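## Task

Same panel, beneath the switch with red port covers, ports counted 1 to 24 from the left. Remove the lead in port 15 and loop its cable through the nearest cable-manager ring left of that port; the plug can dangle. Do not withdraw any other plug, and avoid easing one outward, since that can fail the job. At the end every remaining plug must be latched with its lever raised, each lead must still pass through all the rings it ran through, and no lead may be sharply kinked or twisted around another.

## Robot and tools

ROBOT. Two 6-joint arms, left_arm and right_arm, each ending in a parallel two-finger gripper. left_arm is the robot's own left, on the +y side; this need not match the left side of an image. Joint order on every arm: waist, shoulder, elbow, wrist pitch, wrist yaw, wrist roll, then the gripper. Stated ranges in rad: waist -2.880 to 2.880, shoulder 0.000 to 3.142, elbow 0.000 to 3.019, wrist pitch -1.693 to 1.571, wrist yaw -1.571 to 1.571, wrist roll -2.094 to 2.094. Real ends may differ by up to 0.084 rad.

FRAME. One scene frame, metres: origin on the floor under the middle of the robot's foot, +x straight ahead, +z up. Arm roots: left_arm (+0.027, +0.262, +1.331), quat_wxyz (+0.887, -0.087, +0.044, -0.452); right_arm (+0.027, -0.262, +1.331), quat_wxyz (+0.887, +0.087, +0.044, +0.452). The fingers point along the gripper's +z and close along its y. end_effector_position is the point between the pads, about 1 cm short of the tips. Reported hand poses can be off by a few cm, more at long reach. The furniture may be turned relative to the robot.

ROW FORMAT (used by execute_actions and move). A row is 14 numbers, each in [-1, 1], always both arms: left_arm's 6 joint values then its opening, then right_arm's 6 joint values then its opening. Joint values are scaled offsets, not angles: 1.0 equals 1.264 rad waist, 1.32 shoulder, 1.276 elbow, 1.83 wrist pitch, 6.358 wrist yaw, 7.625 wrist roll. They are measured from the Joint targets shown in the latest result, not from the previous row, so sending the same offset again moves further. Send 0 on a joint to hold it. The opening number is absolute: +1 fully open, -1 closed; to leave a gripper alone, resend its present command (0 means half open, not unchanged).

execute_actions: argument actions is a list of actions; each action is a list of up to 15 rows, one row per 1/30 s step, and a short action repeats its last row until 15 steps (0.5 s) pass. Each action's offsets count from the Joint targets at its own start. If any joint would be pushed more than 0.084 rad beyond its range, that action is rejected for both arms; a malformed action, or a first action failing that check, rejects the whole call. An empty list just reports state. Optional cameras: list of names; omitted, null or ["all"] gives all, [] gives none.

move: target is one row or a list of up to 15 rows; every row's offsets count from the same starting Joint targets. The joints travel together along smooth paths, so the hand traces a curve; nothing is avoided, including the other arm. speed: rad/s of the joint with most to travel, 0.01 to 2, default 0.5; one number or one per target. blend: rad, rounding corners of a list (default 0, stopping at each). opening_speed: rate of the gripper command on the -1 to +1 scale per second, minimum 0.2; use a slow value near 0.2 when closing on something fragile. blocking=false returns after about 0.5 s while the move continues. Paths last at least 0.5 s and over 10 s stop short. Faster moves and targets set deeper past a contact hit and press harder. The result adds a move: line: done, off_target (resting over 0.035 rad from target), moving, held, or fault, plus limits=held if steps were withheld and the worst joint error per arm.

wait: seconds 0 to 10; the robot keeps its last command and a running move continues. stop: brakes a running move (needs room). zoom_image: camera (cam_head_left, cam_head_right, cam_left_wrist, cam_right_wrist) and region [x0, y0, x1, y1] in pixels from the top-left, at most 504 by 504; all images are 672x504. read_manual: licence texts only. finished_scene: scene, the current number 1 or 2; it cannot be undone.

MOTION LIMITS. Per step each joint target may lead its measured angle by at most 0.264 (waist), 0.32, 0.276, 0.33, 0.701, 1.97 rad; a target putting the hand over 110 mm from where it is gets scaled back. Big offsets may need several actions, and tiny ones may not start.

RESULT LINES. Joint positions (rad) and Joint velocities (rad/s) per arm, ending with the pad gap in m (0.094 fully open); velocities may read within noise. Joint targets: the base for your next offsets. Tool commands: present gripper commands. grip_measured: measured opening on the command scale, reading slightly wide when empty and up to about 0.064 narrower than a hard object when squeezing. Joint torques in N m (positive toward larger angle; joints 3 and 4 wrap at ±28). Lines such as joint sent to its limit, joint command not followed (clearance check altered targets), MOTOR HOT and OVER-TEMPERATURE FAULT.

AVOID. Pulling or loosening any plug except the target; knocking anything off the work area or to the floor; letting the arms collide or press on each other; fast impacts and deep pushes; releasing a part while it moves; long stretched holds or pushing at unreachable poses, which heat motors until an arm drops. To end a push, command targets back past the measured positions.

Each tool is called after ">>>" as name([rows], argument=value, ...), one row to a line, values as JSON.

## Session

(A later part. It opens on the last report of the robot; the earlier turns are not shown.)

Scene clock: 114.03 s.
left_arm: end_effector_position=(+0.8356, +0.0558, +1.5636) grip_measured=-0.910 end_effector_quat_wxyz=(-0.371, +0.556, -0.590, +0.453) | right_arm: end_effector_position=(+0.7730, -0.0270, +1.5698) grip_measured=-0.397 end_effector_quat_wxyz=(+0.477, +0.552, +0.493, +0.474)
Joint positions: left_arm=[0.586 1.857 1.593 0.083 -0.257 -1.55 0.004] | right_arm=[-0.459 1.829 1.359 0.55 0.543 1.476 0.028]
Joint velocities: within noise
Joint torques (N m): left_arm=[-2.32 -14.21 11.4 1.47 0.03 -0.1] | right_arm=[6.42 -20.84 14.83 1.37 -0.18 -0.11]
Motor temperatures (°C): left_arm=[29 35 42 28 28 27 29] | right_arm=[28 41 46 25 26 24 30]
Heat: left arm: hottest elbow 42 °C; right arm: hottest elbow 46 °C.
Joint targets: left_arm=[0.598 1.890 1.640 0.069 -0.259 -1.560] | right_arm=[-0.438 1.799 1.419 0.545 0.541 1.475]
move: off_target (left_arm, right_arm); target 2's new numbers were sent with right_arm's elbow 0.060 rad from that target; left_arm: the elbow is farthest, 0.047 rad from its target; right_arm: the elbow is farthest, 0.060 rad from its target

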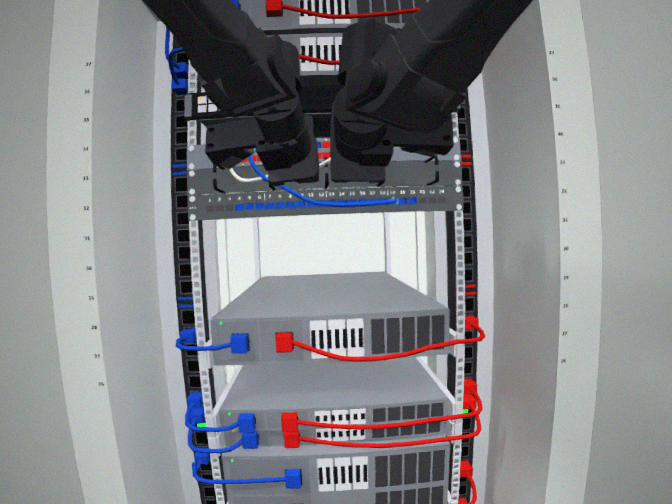

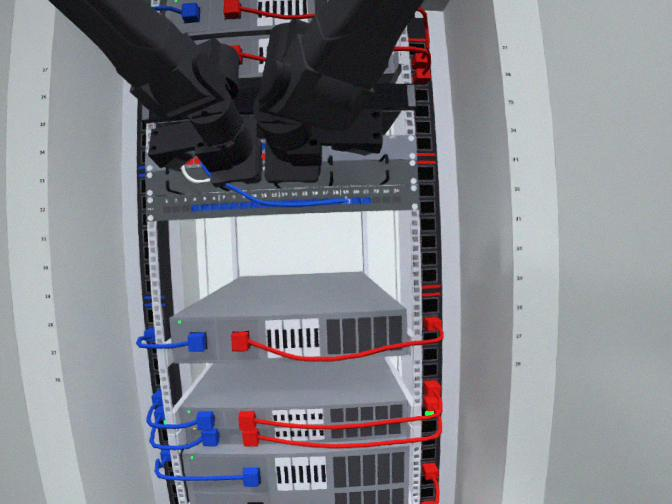

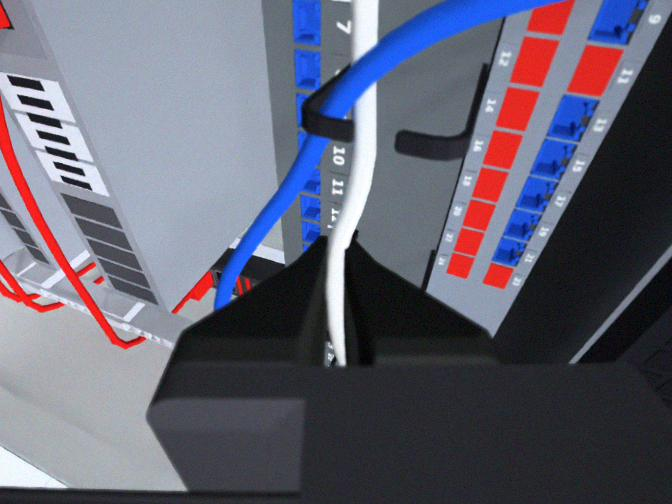

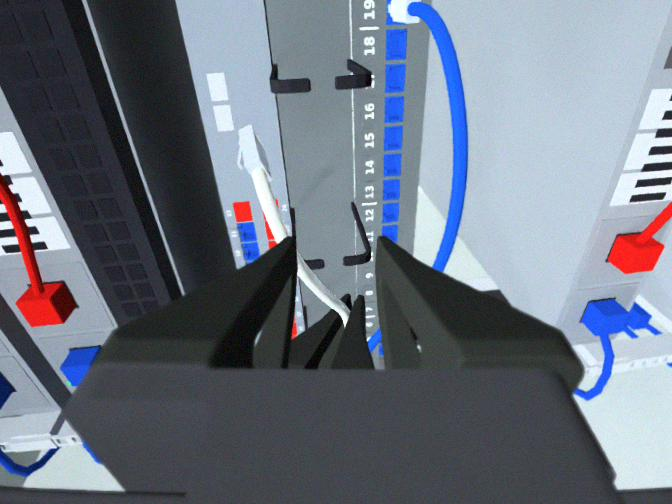

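>>> move([
  [0,0,0,0,0,0,-0.93,0.0,0.0553,0.0839,-0.0404,-0.0005,0,-0.4],
  [0,0,0,0,0,0,-0.93,-0.0304,0.1017,0.1676,-0.066,-0.0037,0,-0.4],
], speed=0.15, blend=0.03)

>>> zoom_image(camera="cam_right_wrist", region=[230, 140, 450, 380])

Scene clock: 117.20 s.
left_arm: end_effector_position=(+0.8370, +0.0605, +1.5628) grip_measured=-0.910 end_effector_quat_wxyz=(-0.373, +0.557, -0.589, +0.451) | right_arm: end_effector_position=(+0.8208, -0.0068, +1.5896) grip_measured=-0.398 end_effector_quat_wxyz=(+0.473, +0.548, +0.498, +0.478)
Joint positions: left_arm=[0.592 1.857 1.593 0.083 -0.257 -1.55 0.004] | right_arm=[-0.464 1.918 1.566 0.43 0.522 1.476 0.028]
Joint velocities: within noise
Joint torques (N m): left_arm=[-2.67 -14.39 11.41 1.31 0.06 -0.11] | right_arm=[3.49 -18.61 16.03 1.29 -0.27 -0.13]
Motor temperatures (°C): left_arm=[29 35 43 28 28 27 29] | right_arm=[28 41 46 25 26 24 29]
Heat: left arm: hottest elbow 43 °C; right arm: hottest elbow 46 °C.
Joint targets: left_arm=[0.598 1.890 1.640 0.069 -0.259 -1.560] | right_arm=[-0.476 1.934 1.633 0.424 0.517 1.475]
move: off_target (left_arm, right_arm); left_arm: the elbow is farthest, 0.047 rad from its target; right_arm: the elbow is farthest, 0.067 rad from its target

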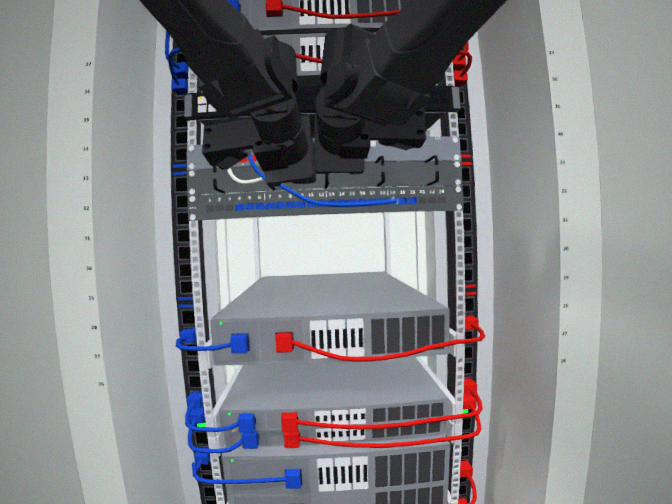

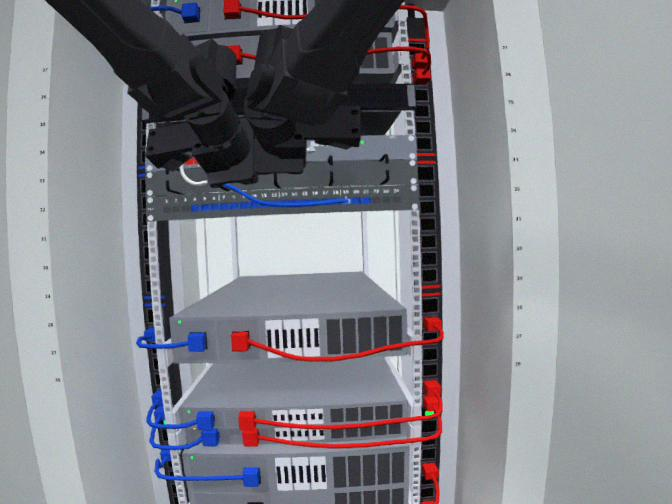

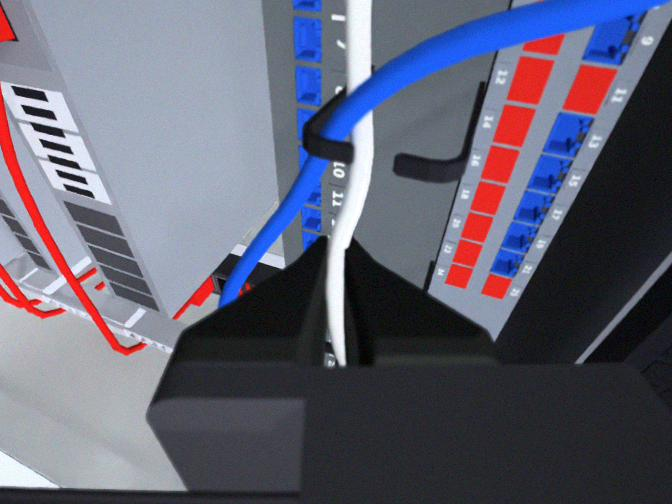

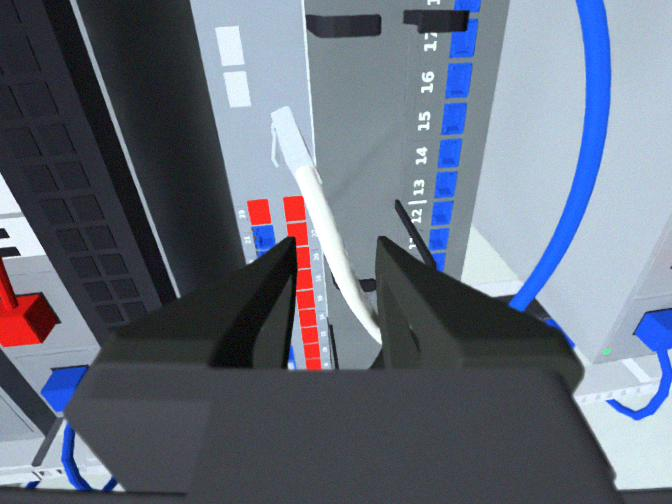

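Scaled by 2.100 from the camera's 672x504 image, which has a finer 960x720 frame.

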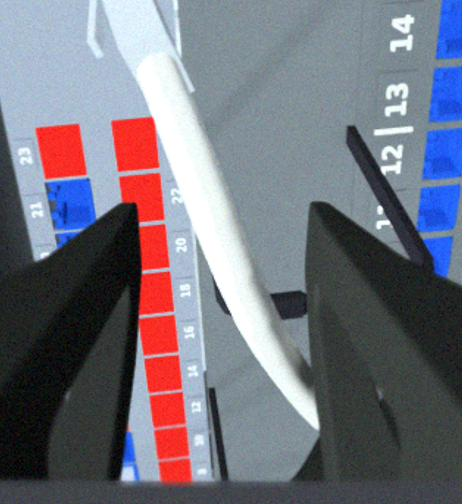

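>>> move(target=[0,0,0,0,0,0,-0.93,-0.0364,0.0015,0.0125,-0.0098,-0.0132,0,-0.4], speed=0.1)

>>> zoom_image(camera="cam_right_wrist", region=[230, 140, 450, 380])

Scene clock: 119.20 s.
left_arm: end_effector_position=(+0.8370, +0.0605, +1.5628) grip_measured=-0.911 end_effector_quat_wxyz=(-0.373, +0.557, -0.589, +0.451) | right_arm: end_effector_position=(+0.8360, -0.0228, +1.5886) grip_measured=-0.398 end_effector_quat_wxyz=(+0.464, +0.536, +0.509, +0.489)
Joint positions: left_arm=[0.592 1.857 1.593 0.083 -0.257 -1.55 0.004] | right_arm=[-0.506 1.922 1.583 0.412 0.436 1.476 0.028]
Joint velocities: within noise
Joint torques (N m): left_arm=[-2.84 -13.86 11.52 1.44 0.06 -0.13] | right_arm=[3.6 -18.84 16.02 1.46 -0.19 -0.11]
Motor temperatures (°C): left_arm=[29 35 43 28 28 27 29] | right_arm=[28 41 47 25 26 24 29]
Heat: left arm: hottest elbow 43 °C; right arm: hottest elbow 47 °C.
Joint targets: left_arm=[0.598 1.890 1.640 0.069 -0.259 -1.560] | right_arm=[-0.522 1.936 1.648 0.406 0.433 1.475]
move: off_target (left_arm, right_arm); left_arm: the elbow is farthest, 0.047 rad from its target; right_arm: the elbow is farthest, 0.066 rad from its target

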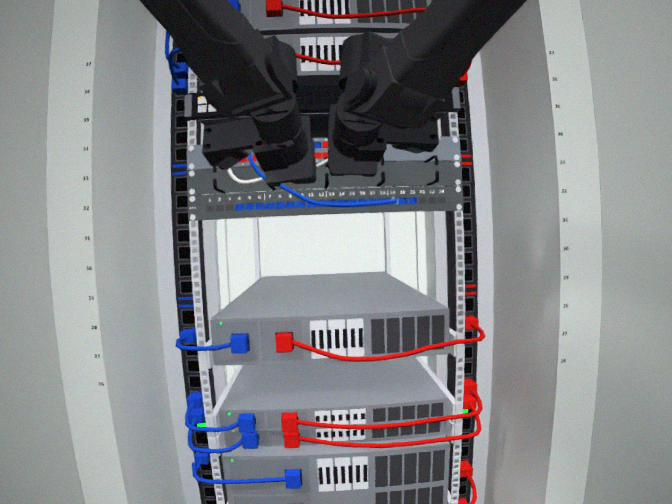

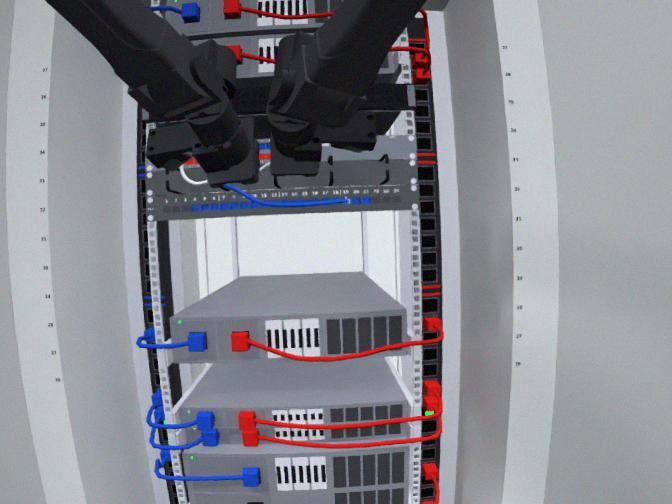

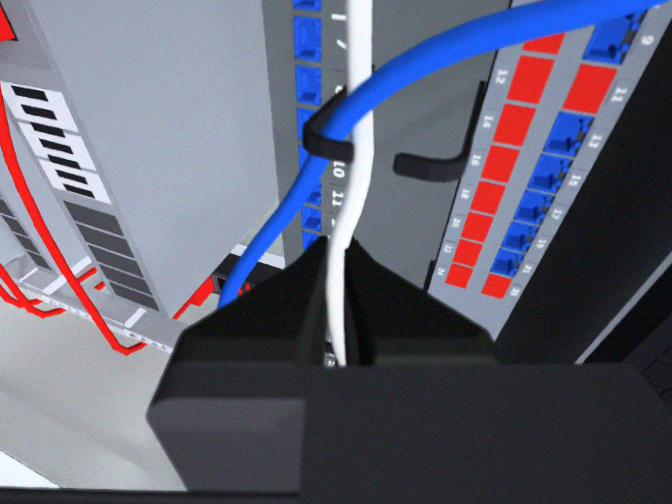

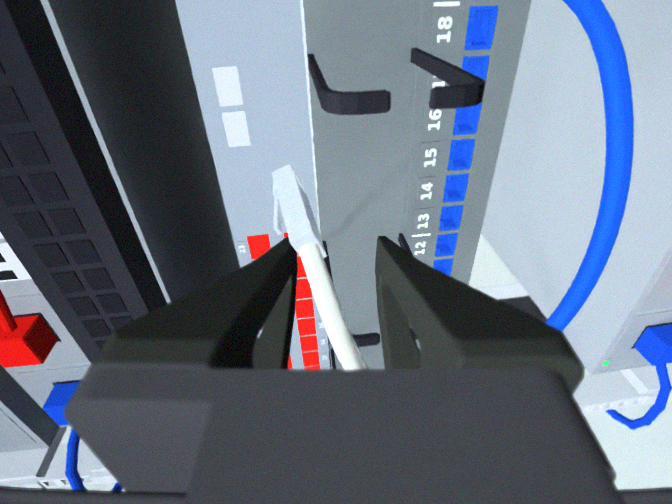

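Scaled by 2.100 from the camera's 672x504 image, which has a finer 960x720 frame.

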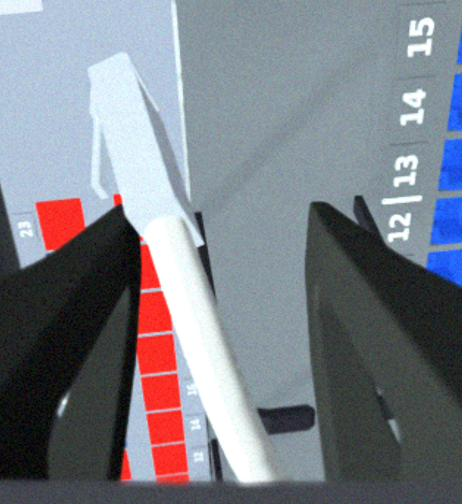

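>>> move([
  [0,0,0,0,0,0,-0.93,0,0,0,0,-0.0042,0,-0.4],
  [0,0,0,0,0,0,-0.93,0,0,0,0,-0.0042,0,-0.93],
], speed=0.1, opening_speed=0.3)

>>> zoom_image(camera="cam_right_wrist", region=[230, 140, 450, 380])

>>> zoom_image(camera="cam_head_left", region=[300, 130, 370, 200])

Scene clock: 122.87 s.
left_arm: end_effector_position=(+0.8378, +0.0606, +1.5648) grip_measured=-0.911 end_effector_quat_wxyz=(-0.373, +0.557, -0.588, +0.453) | right_arm: end_effector_position=(+0.8368, -0.0175, +1.5827) grip_measured=-0.924 end_effector_quat_wxyz=(+0.456, +0.530, +0.519, +0.493)
Joint positions: left_arm=[0.592 1.857 1.597 0.083 -0.257 -1.551 0.004] | right_arm=[-0.507 1.929 1.583 0.407 0.409 1.476 0.004]
Joint velocities: within noise
Joint torques (N m): left_arm=[-3.08 -14.39 11.22 1.39 0.08 -0.11] | right_arm=[3.55 -19.55 15.91 1.59 -0.16 -0.14]
Motor temperatures (°C): left_arm=[29 36 44 28 28 27 29] | right_arm=[28 41 49 25 26 24 29]
Heat: left arm: hottest elbow 44 °C; right arm: hottest elbow 49 °C.
Joint targets: left_arm=[0.598 1.890 1.640 0.069 -0.259 -1.560] | right_arm=[-0.522 1.935 1.649 0.406 0.407 1.475]
move: off_target (left_arm, right_arm); target 2's new numbers were sent with right_arm's elbow 0.065 rad from that target; left_arm: the elbow is farthest, 0.043 rad from its target; right_arm: the elbow is farthest, 0.065 rad from its target

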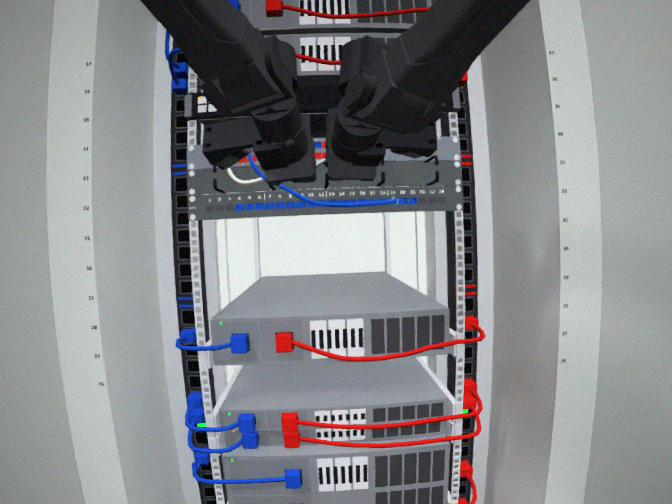

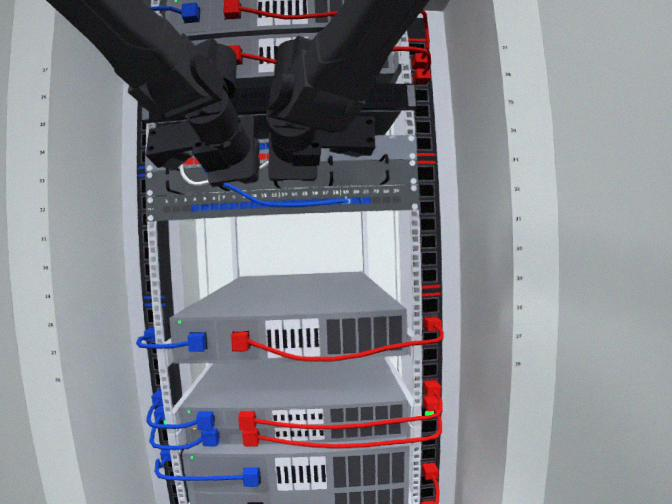

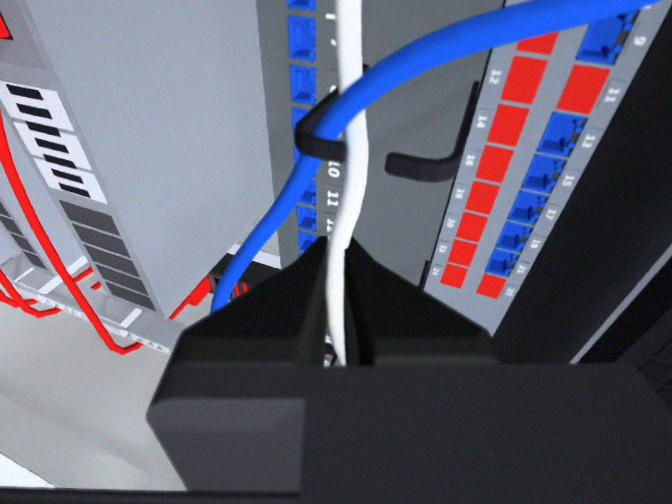

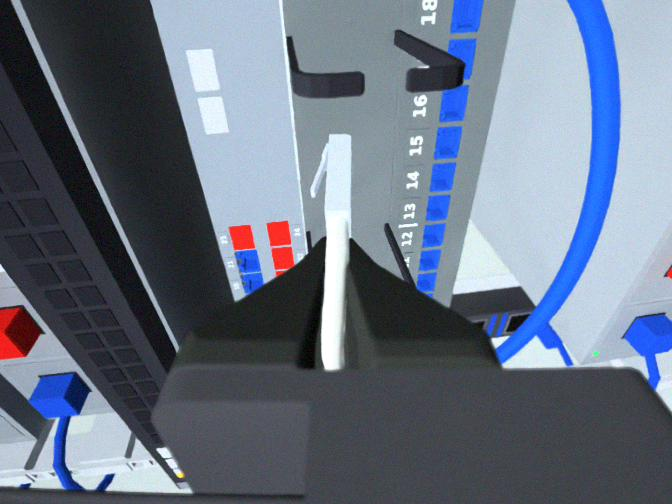

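Scaled by 2.100 from the camera's 672x504 image, which has a finer 960x720 frame.

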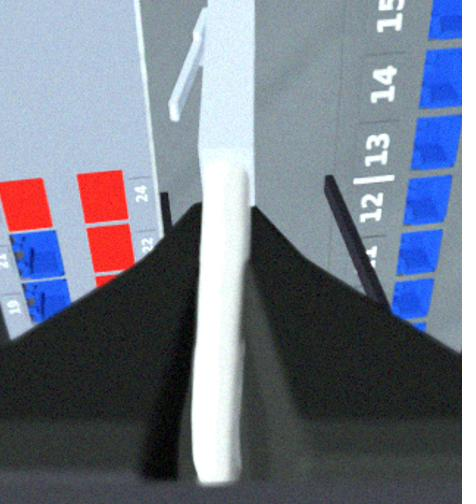

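Scaled by 7.200 from the camera's 672x504 image, which has a finer 960x720 frame.

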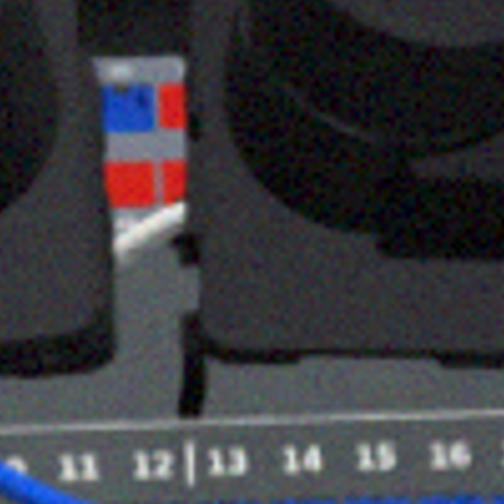

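>>> move(target=[0,0,0,0,0,0,-0.93,0,0.0121,-0.0792,0.0317,0,0,-0.93], speed=0.1, cameras=["cam_head_left","cam_head_right","cam_left_wrist","cam_right_wrist"])

>>> zoom_image(camera="cam_head_left", region=[300, 140, 350, 190])

>>> zoom_image(camera="cam_head_right", region=[240, 140, 290, 190])

Scene clock: 125.03 s.
left_arm: end_effector_position=(+0.8379, +0.0606, +1.5639) grip_measured=-0.911 end_effector_quat_wxyz=(-0.373, +0.558, -0.588, +0.452) | right_arm: end_effector_position=(+0.8322, -0.0189, +1.5698) grip_measured=-0.926 end_effector_quat_wxyz=(+0.457, +0.530, +0.517, +0.493)
Joint positions: left_arm=[0.592 1.859 1.597 0.083 -0.258 -1.551 0.004] | right_arm=[-0.509 1.934 1.551 0.448 0.409 1.476 0.003]
Joint velocities: within noise
Joint torques (N m): left_arm=[-2.96 -14.56 11.36 1.36 0.06 -0.11] | right_arm=[3.6 -18.55 9.74 2.3 -0.18 -0.11]
Motor temperatures (°C): left_arm=[29 36 44 28 28 27 29] | right_arm=[28 41 49 25 26 24 29]
Heat: left arm: hottest elbow 44 °C; right arm: hottest elbow 49 °C.
Joint targets: left_arm=[0.598 1.890 1.640 0.069 -0.259 -1.560] | right_arm=[-0.522 1.951 1.547 0.464 0.407 1.475]
move: off_target (left_arm); left_arm: the elbow is farthest, 0.043 rad from its target

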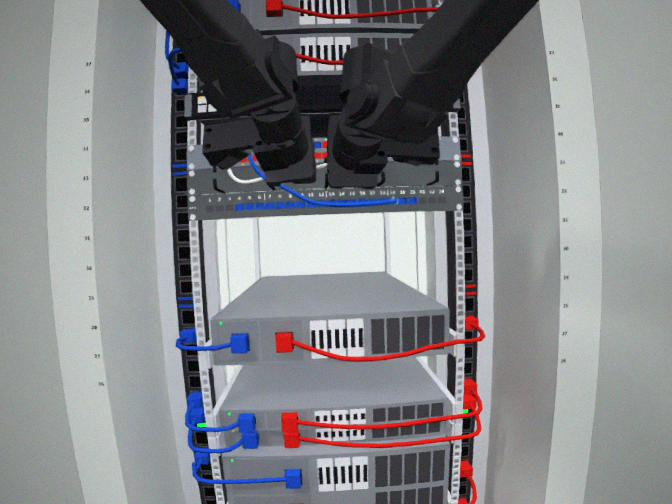

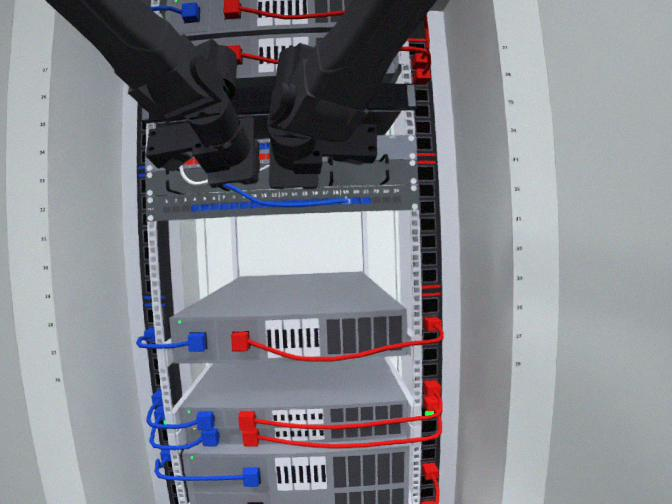

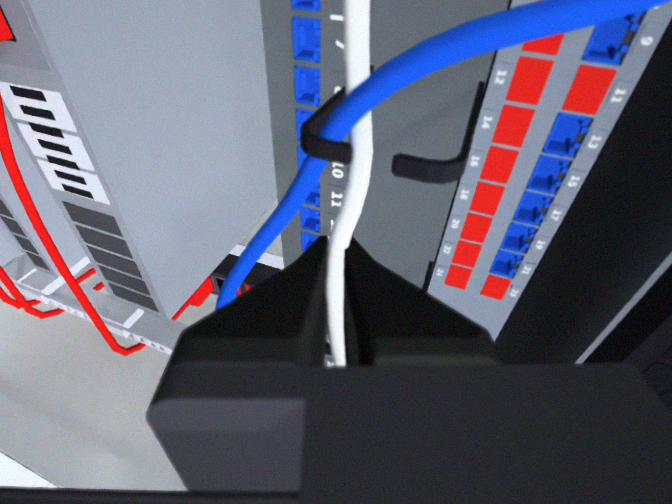

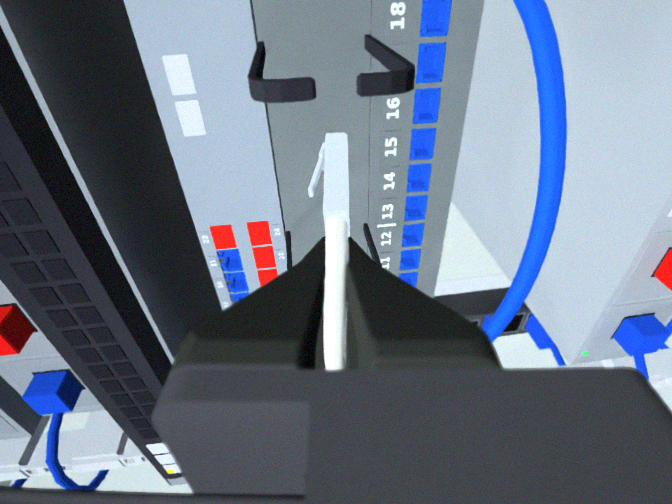

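Scaled by 10.080 from the camera's 672x504 image, which has a finer 960x720 frame.

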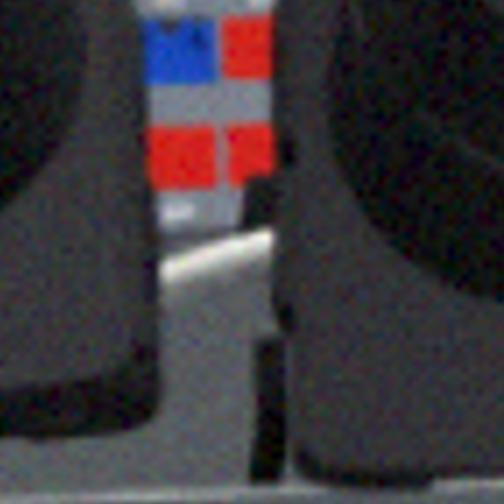

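Scaled by 10.080 from the camera's 672x504 image, which has a finer 960x720 frame.

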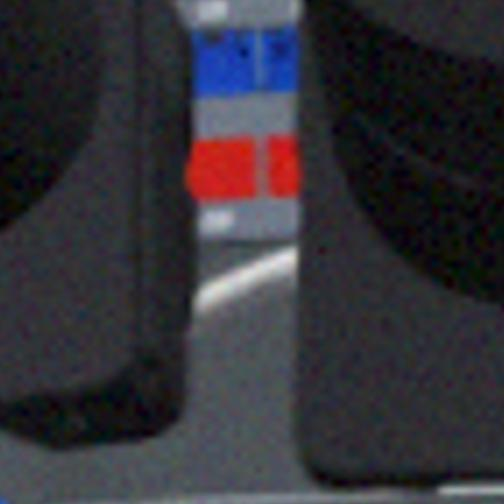

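>>> move(target=[0,0.004,0,0,0,0,-0.93,0,0.0083,0,0,0,0,-0.93], speed=0.1, cameras=["cam_head_left"])

>>> zoom_image(camera="cam_head_left", region=[300, 140, 350, 190])

Scene clock: 126.10 s.
left_arm: end_effector_position=(+0.8381, +0.0604, +1.5615) grip_measured=-0.911 end_effector_quat_wxyz=(-0.373, +0.558, -0.588, +0.451) | right_arm: end_effector_position=(+0.8328, -0.0189, +1.5657) grip_measured=-0.926 end_effector_quat_wxyz=(+0.457, +0.530, +0.518, +0.492)
Joint positions: left_arm=[0.592 1.862 1.597 0.083 -0.26 -1.551 0.004] | right_arm=[-0.51 1.94 1.551 0.451 0.409 1.476 0.003]
Joint velocities: within noise
Joint torques (N m): left_arm=[-3.14 -14.15 11.23 1.51 0.15 -0.12] | right_arm=[3.49 -18.26 9.68 2.19 -0.18 -0.14]
Motor temperatures (°C): left_arm=[29 36 44 28 28 27 29] | right_arm=[28 41 49 25 26 24 29]
Heat: left arm: hottest elbow 44 °C; right arm: hottest elbow 49 °C.
Joint targets: left_arm=[0.598 1.895 1.640 0.069 -0.259 -1.560] | right_arm=[-0.522 1.963 1.547 0.464 0.407 1.475]
move: off_target (left_arm); left_arm: the elbow is farthest, 0.043 rad from its target
Images, in order (width x height): cam_head_left 672x504.

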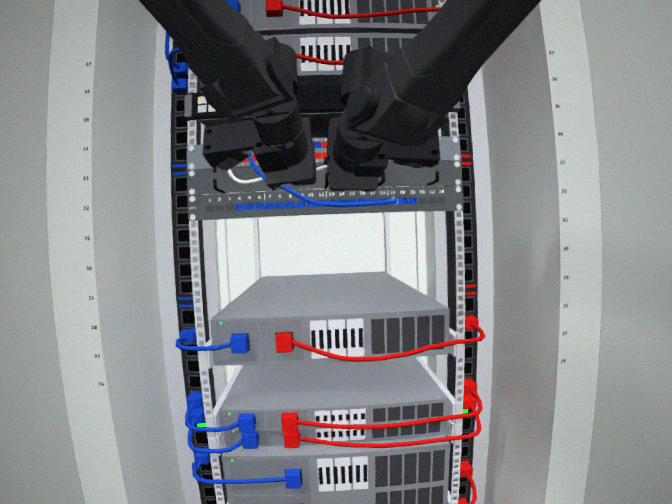

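Scaled by 10.080 from the camera's 672x504 image, which has a finer 960x720 frame.

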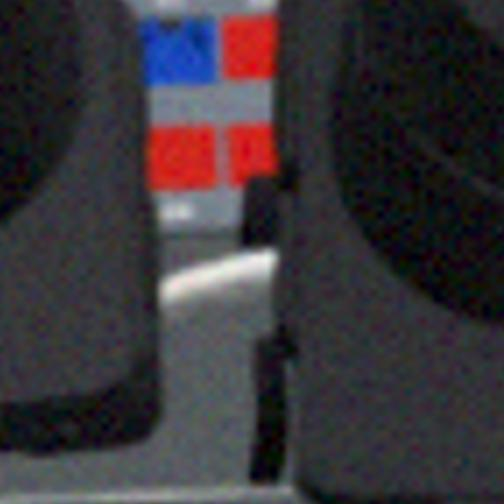

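>>> move(target=[0,0.0045,0,0,0,0,-0.93,0,0.0055,0,0,0,0,-0.93], speed=0.1, cameras=["cam_head_left"])

>>> zoom_image(camera="cam_head_left", region=[300, 140, 350, 190])

Scene clock: 127.13 s.
left_arm: end_effector_position=(+0.8385, +0.0605, +1.5587) grip_measured=-0.911 end_effector_quat_wxyz=(-0.373, +0.559, -0.589, +0.449) | right_arm: end_effector_position=(+0.8335, -0.0189, +1.5620) grip_measured=-0.926 end_effector_quat_wxyz=(+0.457, +0.531, +0.519, +0.491)
Joint positions: left_arm=[0.593 1.865 1.597 0.083 -0.26 -1.551 0.004] | right_arm=[-0.511 1.944 1.551 0.452 0.409 1.476 0.003]
Joint velocities: within noise
Joint torques (N m): left_arm=[-3.37 -13.92 11.3 1.46 0.15 -0.11] | right_arm=[3.84 -17.9 9.69 2 -0.17 -0.13]
Motor temperatures (°C): left_arm=[29 36 44 28 28 27 29] | right_arm=[28 41 49 25 26 24 29]
Heat: left arm: hottest elbow 44 °C; right arm: hottest elbow 49 °C.
Joint targets: left_arm=[0.598 1.901 1.640 0.069 -0.259 -1.560] | right_arm=[-0.522 1.970 1.547 0.464 0.407 1.475]
move: off_target (left_arm); left_arm: the elbow is farthest, 0.043 rad from its target
Images, in order (width x height): cam_head_left 672x504.

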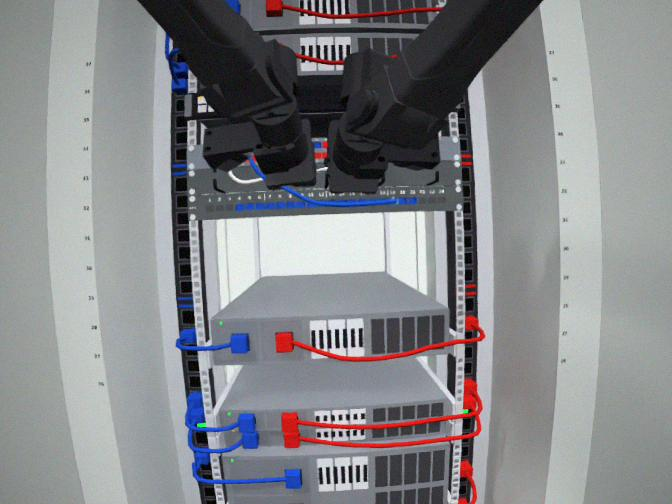

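Scaled by 10.080 from the camera's 672x504 image, which has a finer 960x720 frame.

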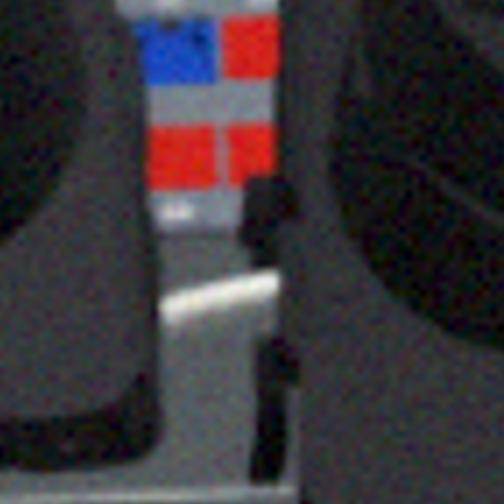

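>>> move([
  [0,0,0,0,0,0,-0.93,-0.007,0,0.043,-0.014,0,0,-0.93],
  [0.0158,0.0485,0.0909,-0.0224,0.0019,0,-0.93,-0.017,0.0439,0.1356,-0.0399,-0.003,0,-0.93],
], speed=0.1)

>>> zoom_image(camera="cam_head_left", region=[300, 140, 350, 190])

>>> zoom_image(camera="cam_head_right", region=[240, 140, 290, 190])

>>> zoom_image(camera="cam_right_wrist", region=[230, 140, 450, 380])

Scene clock: 130.70 s.
left_arm: end_effector_position=(+0.8611, +0.0580, +1.5526) grip_measured=-0.911 end_effector_quat_wxyz=(-0.369, +0.561, -0.593, +0.445) | right_arm: end_effector_position=(+0.8603, -0.0158, +1.5556) grip_measured=-0.926 end_effector_quat_wxyz=(+0.454, +0.531, +0.524, +0.487)
Joint positions: left_arm=[0.602 1.925 1.688 0.038 -0.252 -1.551 0.004] | right_arm=[-0.526 2.008 1.654 0.399 0.392 1.476 0.003]
Joint velocities: within noise
Joint torques (N m): left_arm=[-2.49 -14.27 13.01 1.76 0.33 -0.1] | right_arm=[3.02 -19.6 15.95 1.42 -0.26 -0.12]
Motor temperatures (°C): left_arm=[29 36 44 28 28 27 29] | right_arm=[28 41 49 25 26 24 29]
Heat: left arm: hottest elbow 44 °C; right arm: hottest elbow 49 °C.
Joint targets: left_arm=[0.618 1.965 1.756 0.028 -0.247 -1.560] | right_arm=[-0.544 2.028 1.720 0.391 0.387 1.475]
move: off_target (left_arm, right_arm); left_arm: the elbow is farthest, 0.068 rad from its target; right_arm: the elbow is farthest, 0.066 rad from its target

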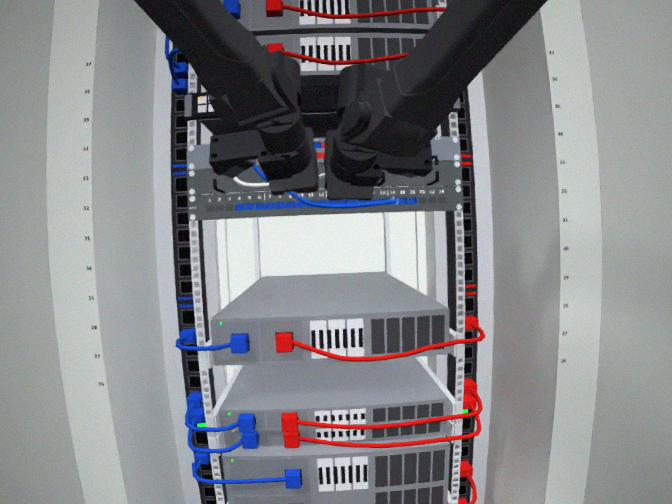

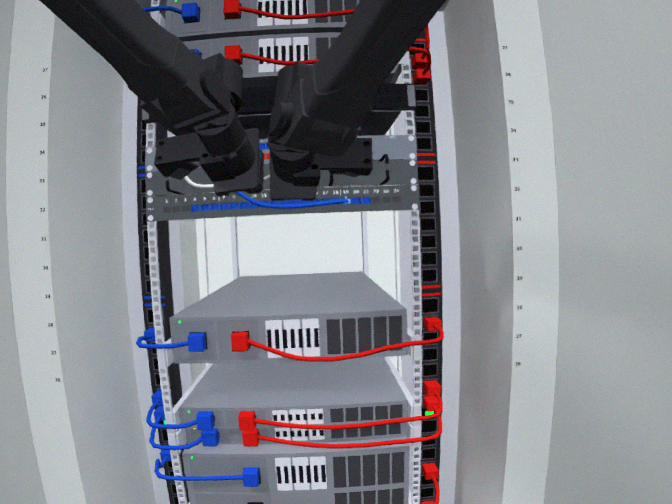

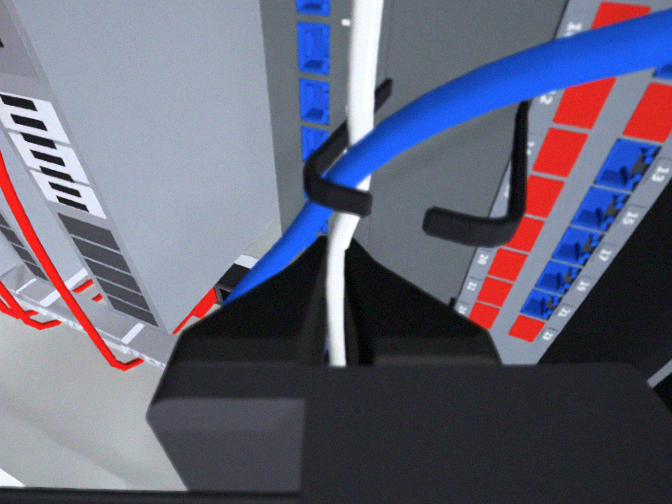

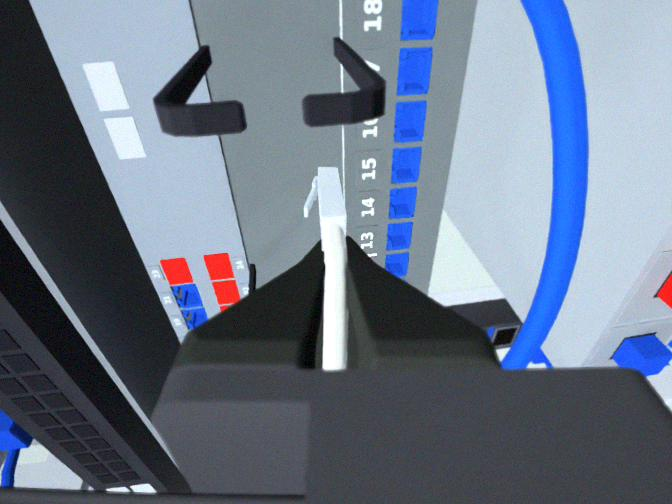

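Scaled by 10.080 from the camera's 672x504 image, which has a finer 960x720 frame.

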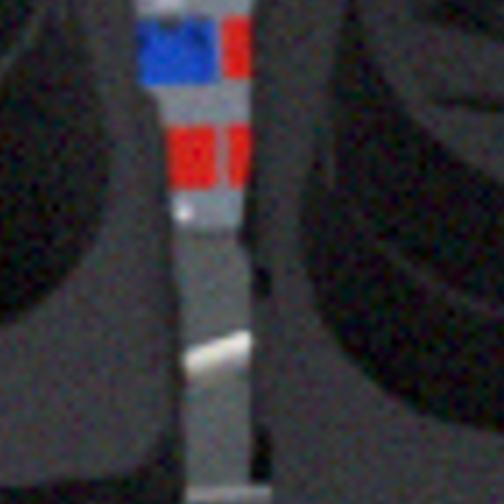

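Scaled by 10.080 from the camera's 672x504 image, which has a finer 960x720 frame.

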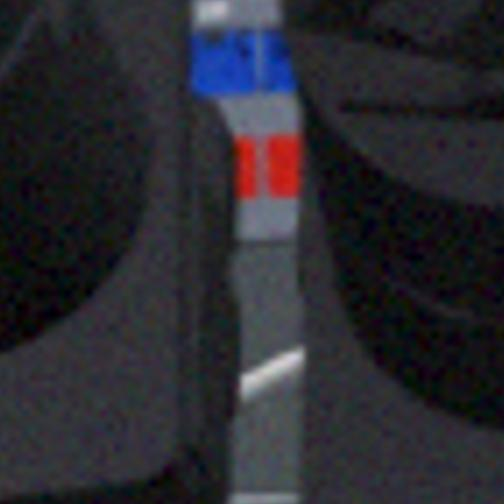

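Scaled by 2.100 from the camera's 672x504 image, which has a finer 960x720 frame.

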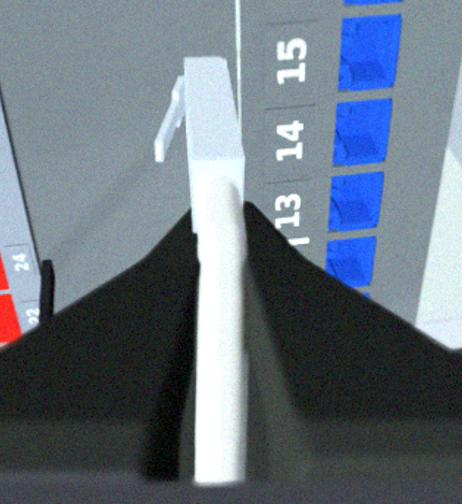

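>>> move(target=[-0.0237,-0.0833,-0.1293,0.0399,-0.002,0,-0.93,0.0372,-0.0902,-0.1371,0.0432,0.0035,0,-0.93], speed=0.1)

>>> zoom_image(camera="cam_head_left", region=[300, 140, 350, 190])

>>> zoom_image(camera="cam_left_wrist", region=[230, 100, 450, 380])

Scene clock: 136.80 s.
left_arm: end_effector_position=(+0.8399, +0.0597, +1.5593) grip_measured=-0.911 end_effector_quat_wxyz=(-0.371, +0.558, -0.590, +0.451) | right_arm: end_effector_position=(+0.8337, -0.0206, +1.5643) grip_measured=-0.926 end_effector_quat_wxyz=(+0.457, +0.530, +0.518, +0.492)
Joint positions: left_arm=[0.594 1.868 1.603 0.081 -0.254 -1.551 0.004] | right_arm=[-0.514 1.941 1.551 0.453 0.405 1.476 0.003]
Joint velocities: within noise
Joint torques (N m): left_arm=[-4.19 -18.02 7.31 2.82 -0.08 -0.11] | right_arm=[6.42 -22.36 9.62 2.45 0.12 -0.13]
Motor temperatures (°C): left_arm=[29 36 45 28 28 27 29] | right_arm=[28 41 49 25 26 24 29]
Heat: left arm: hottest elbow 45 °C; right arm: hottest elbow 49 °C.
Joint targets: left_arm=[0.588 1.855 1.591 0.101 -0.260 -1.560] | right_arm=[-0.497 1.909 1.545 0.470 0.410 1.475]
move: done

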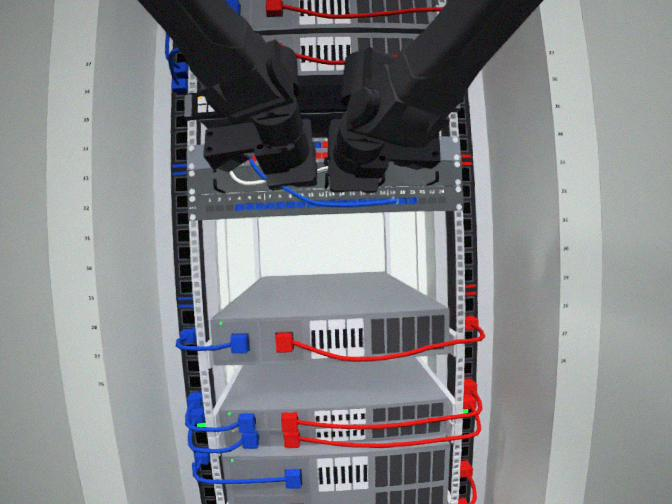

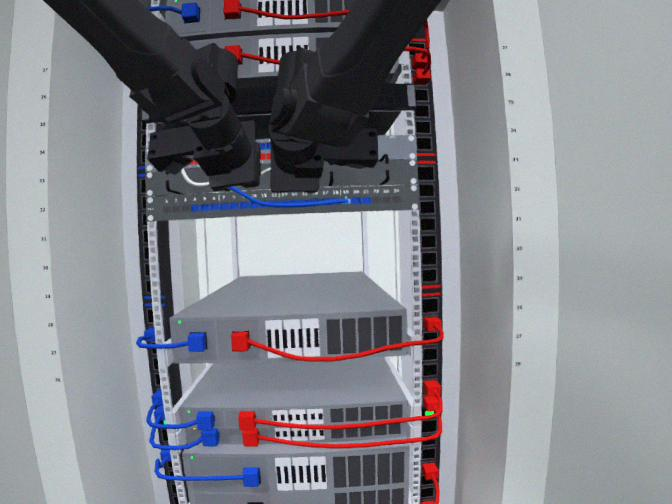

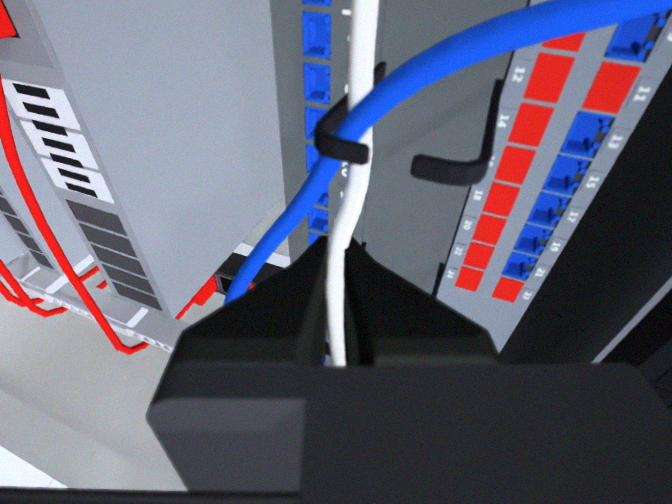

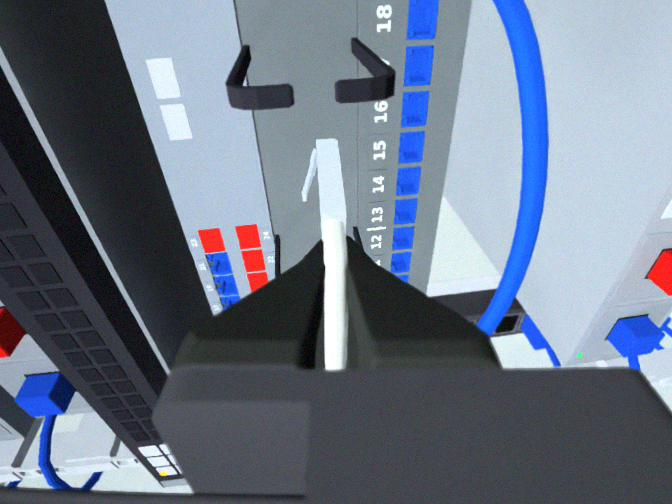

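Scaled by 10.080 from the camera's 672x504 image, which has a finer 960x720 frame.

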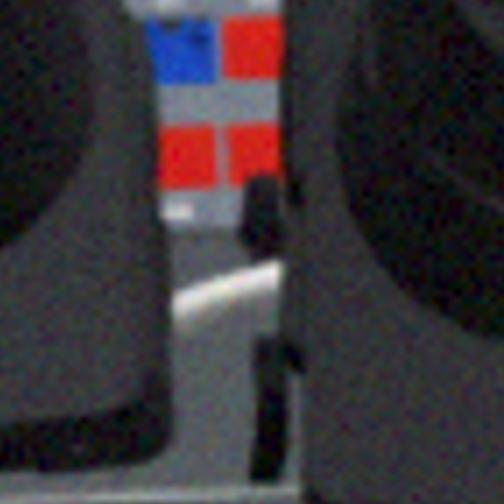

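Scaled by 1.800 from the camera's 672x504 image, which has a finer 960x720 frame.

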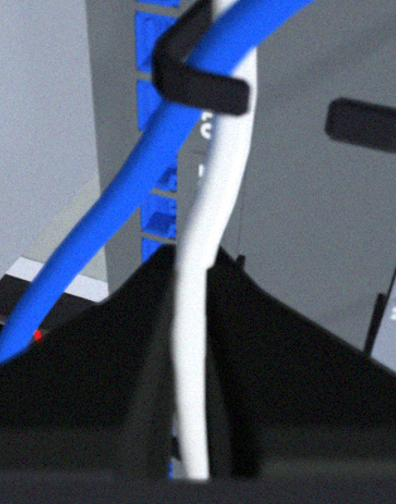

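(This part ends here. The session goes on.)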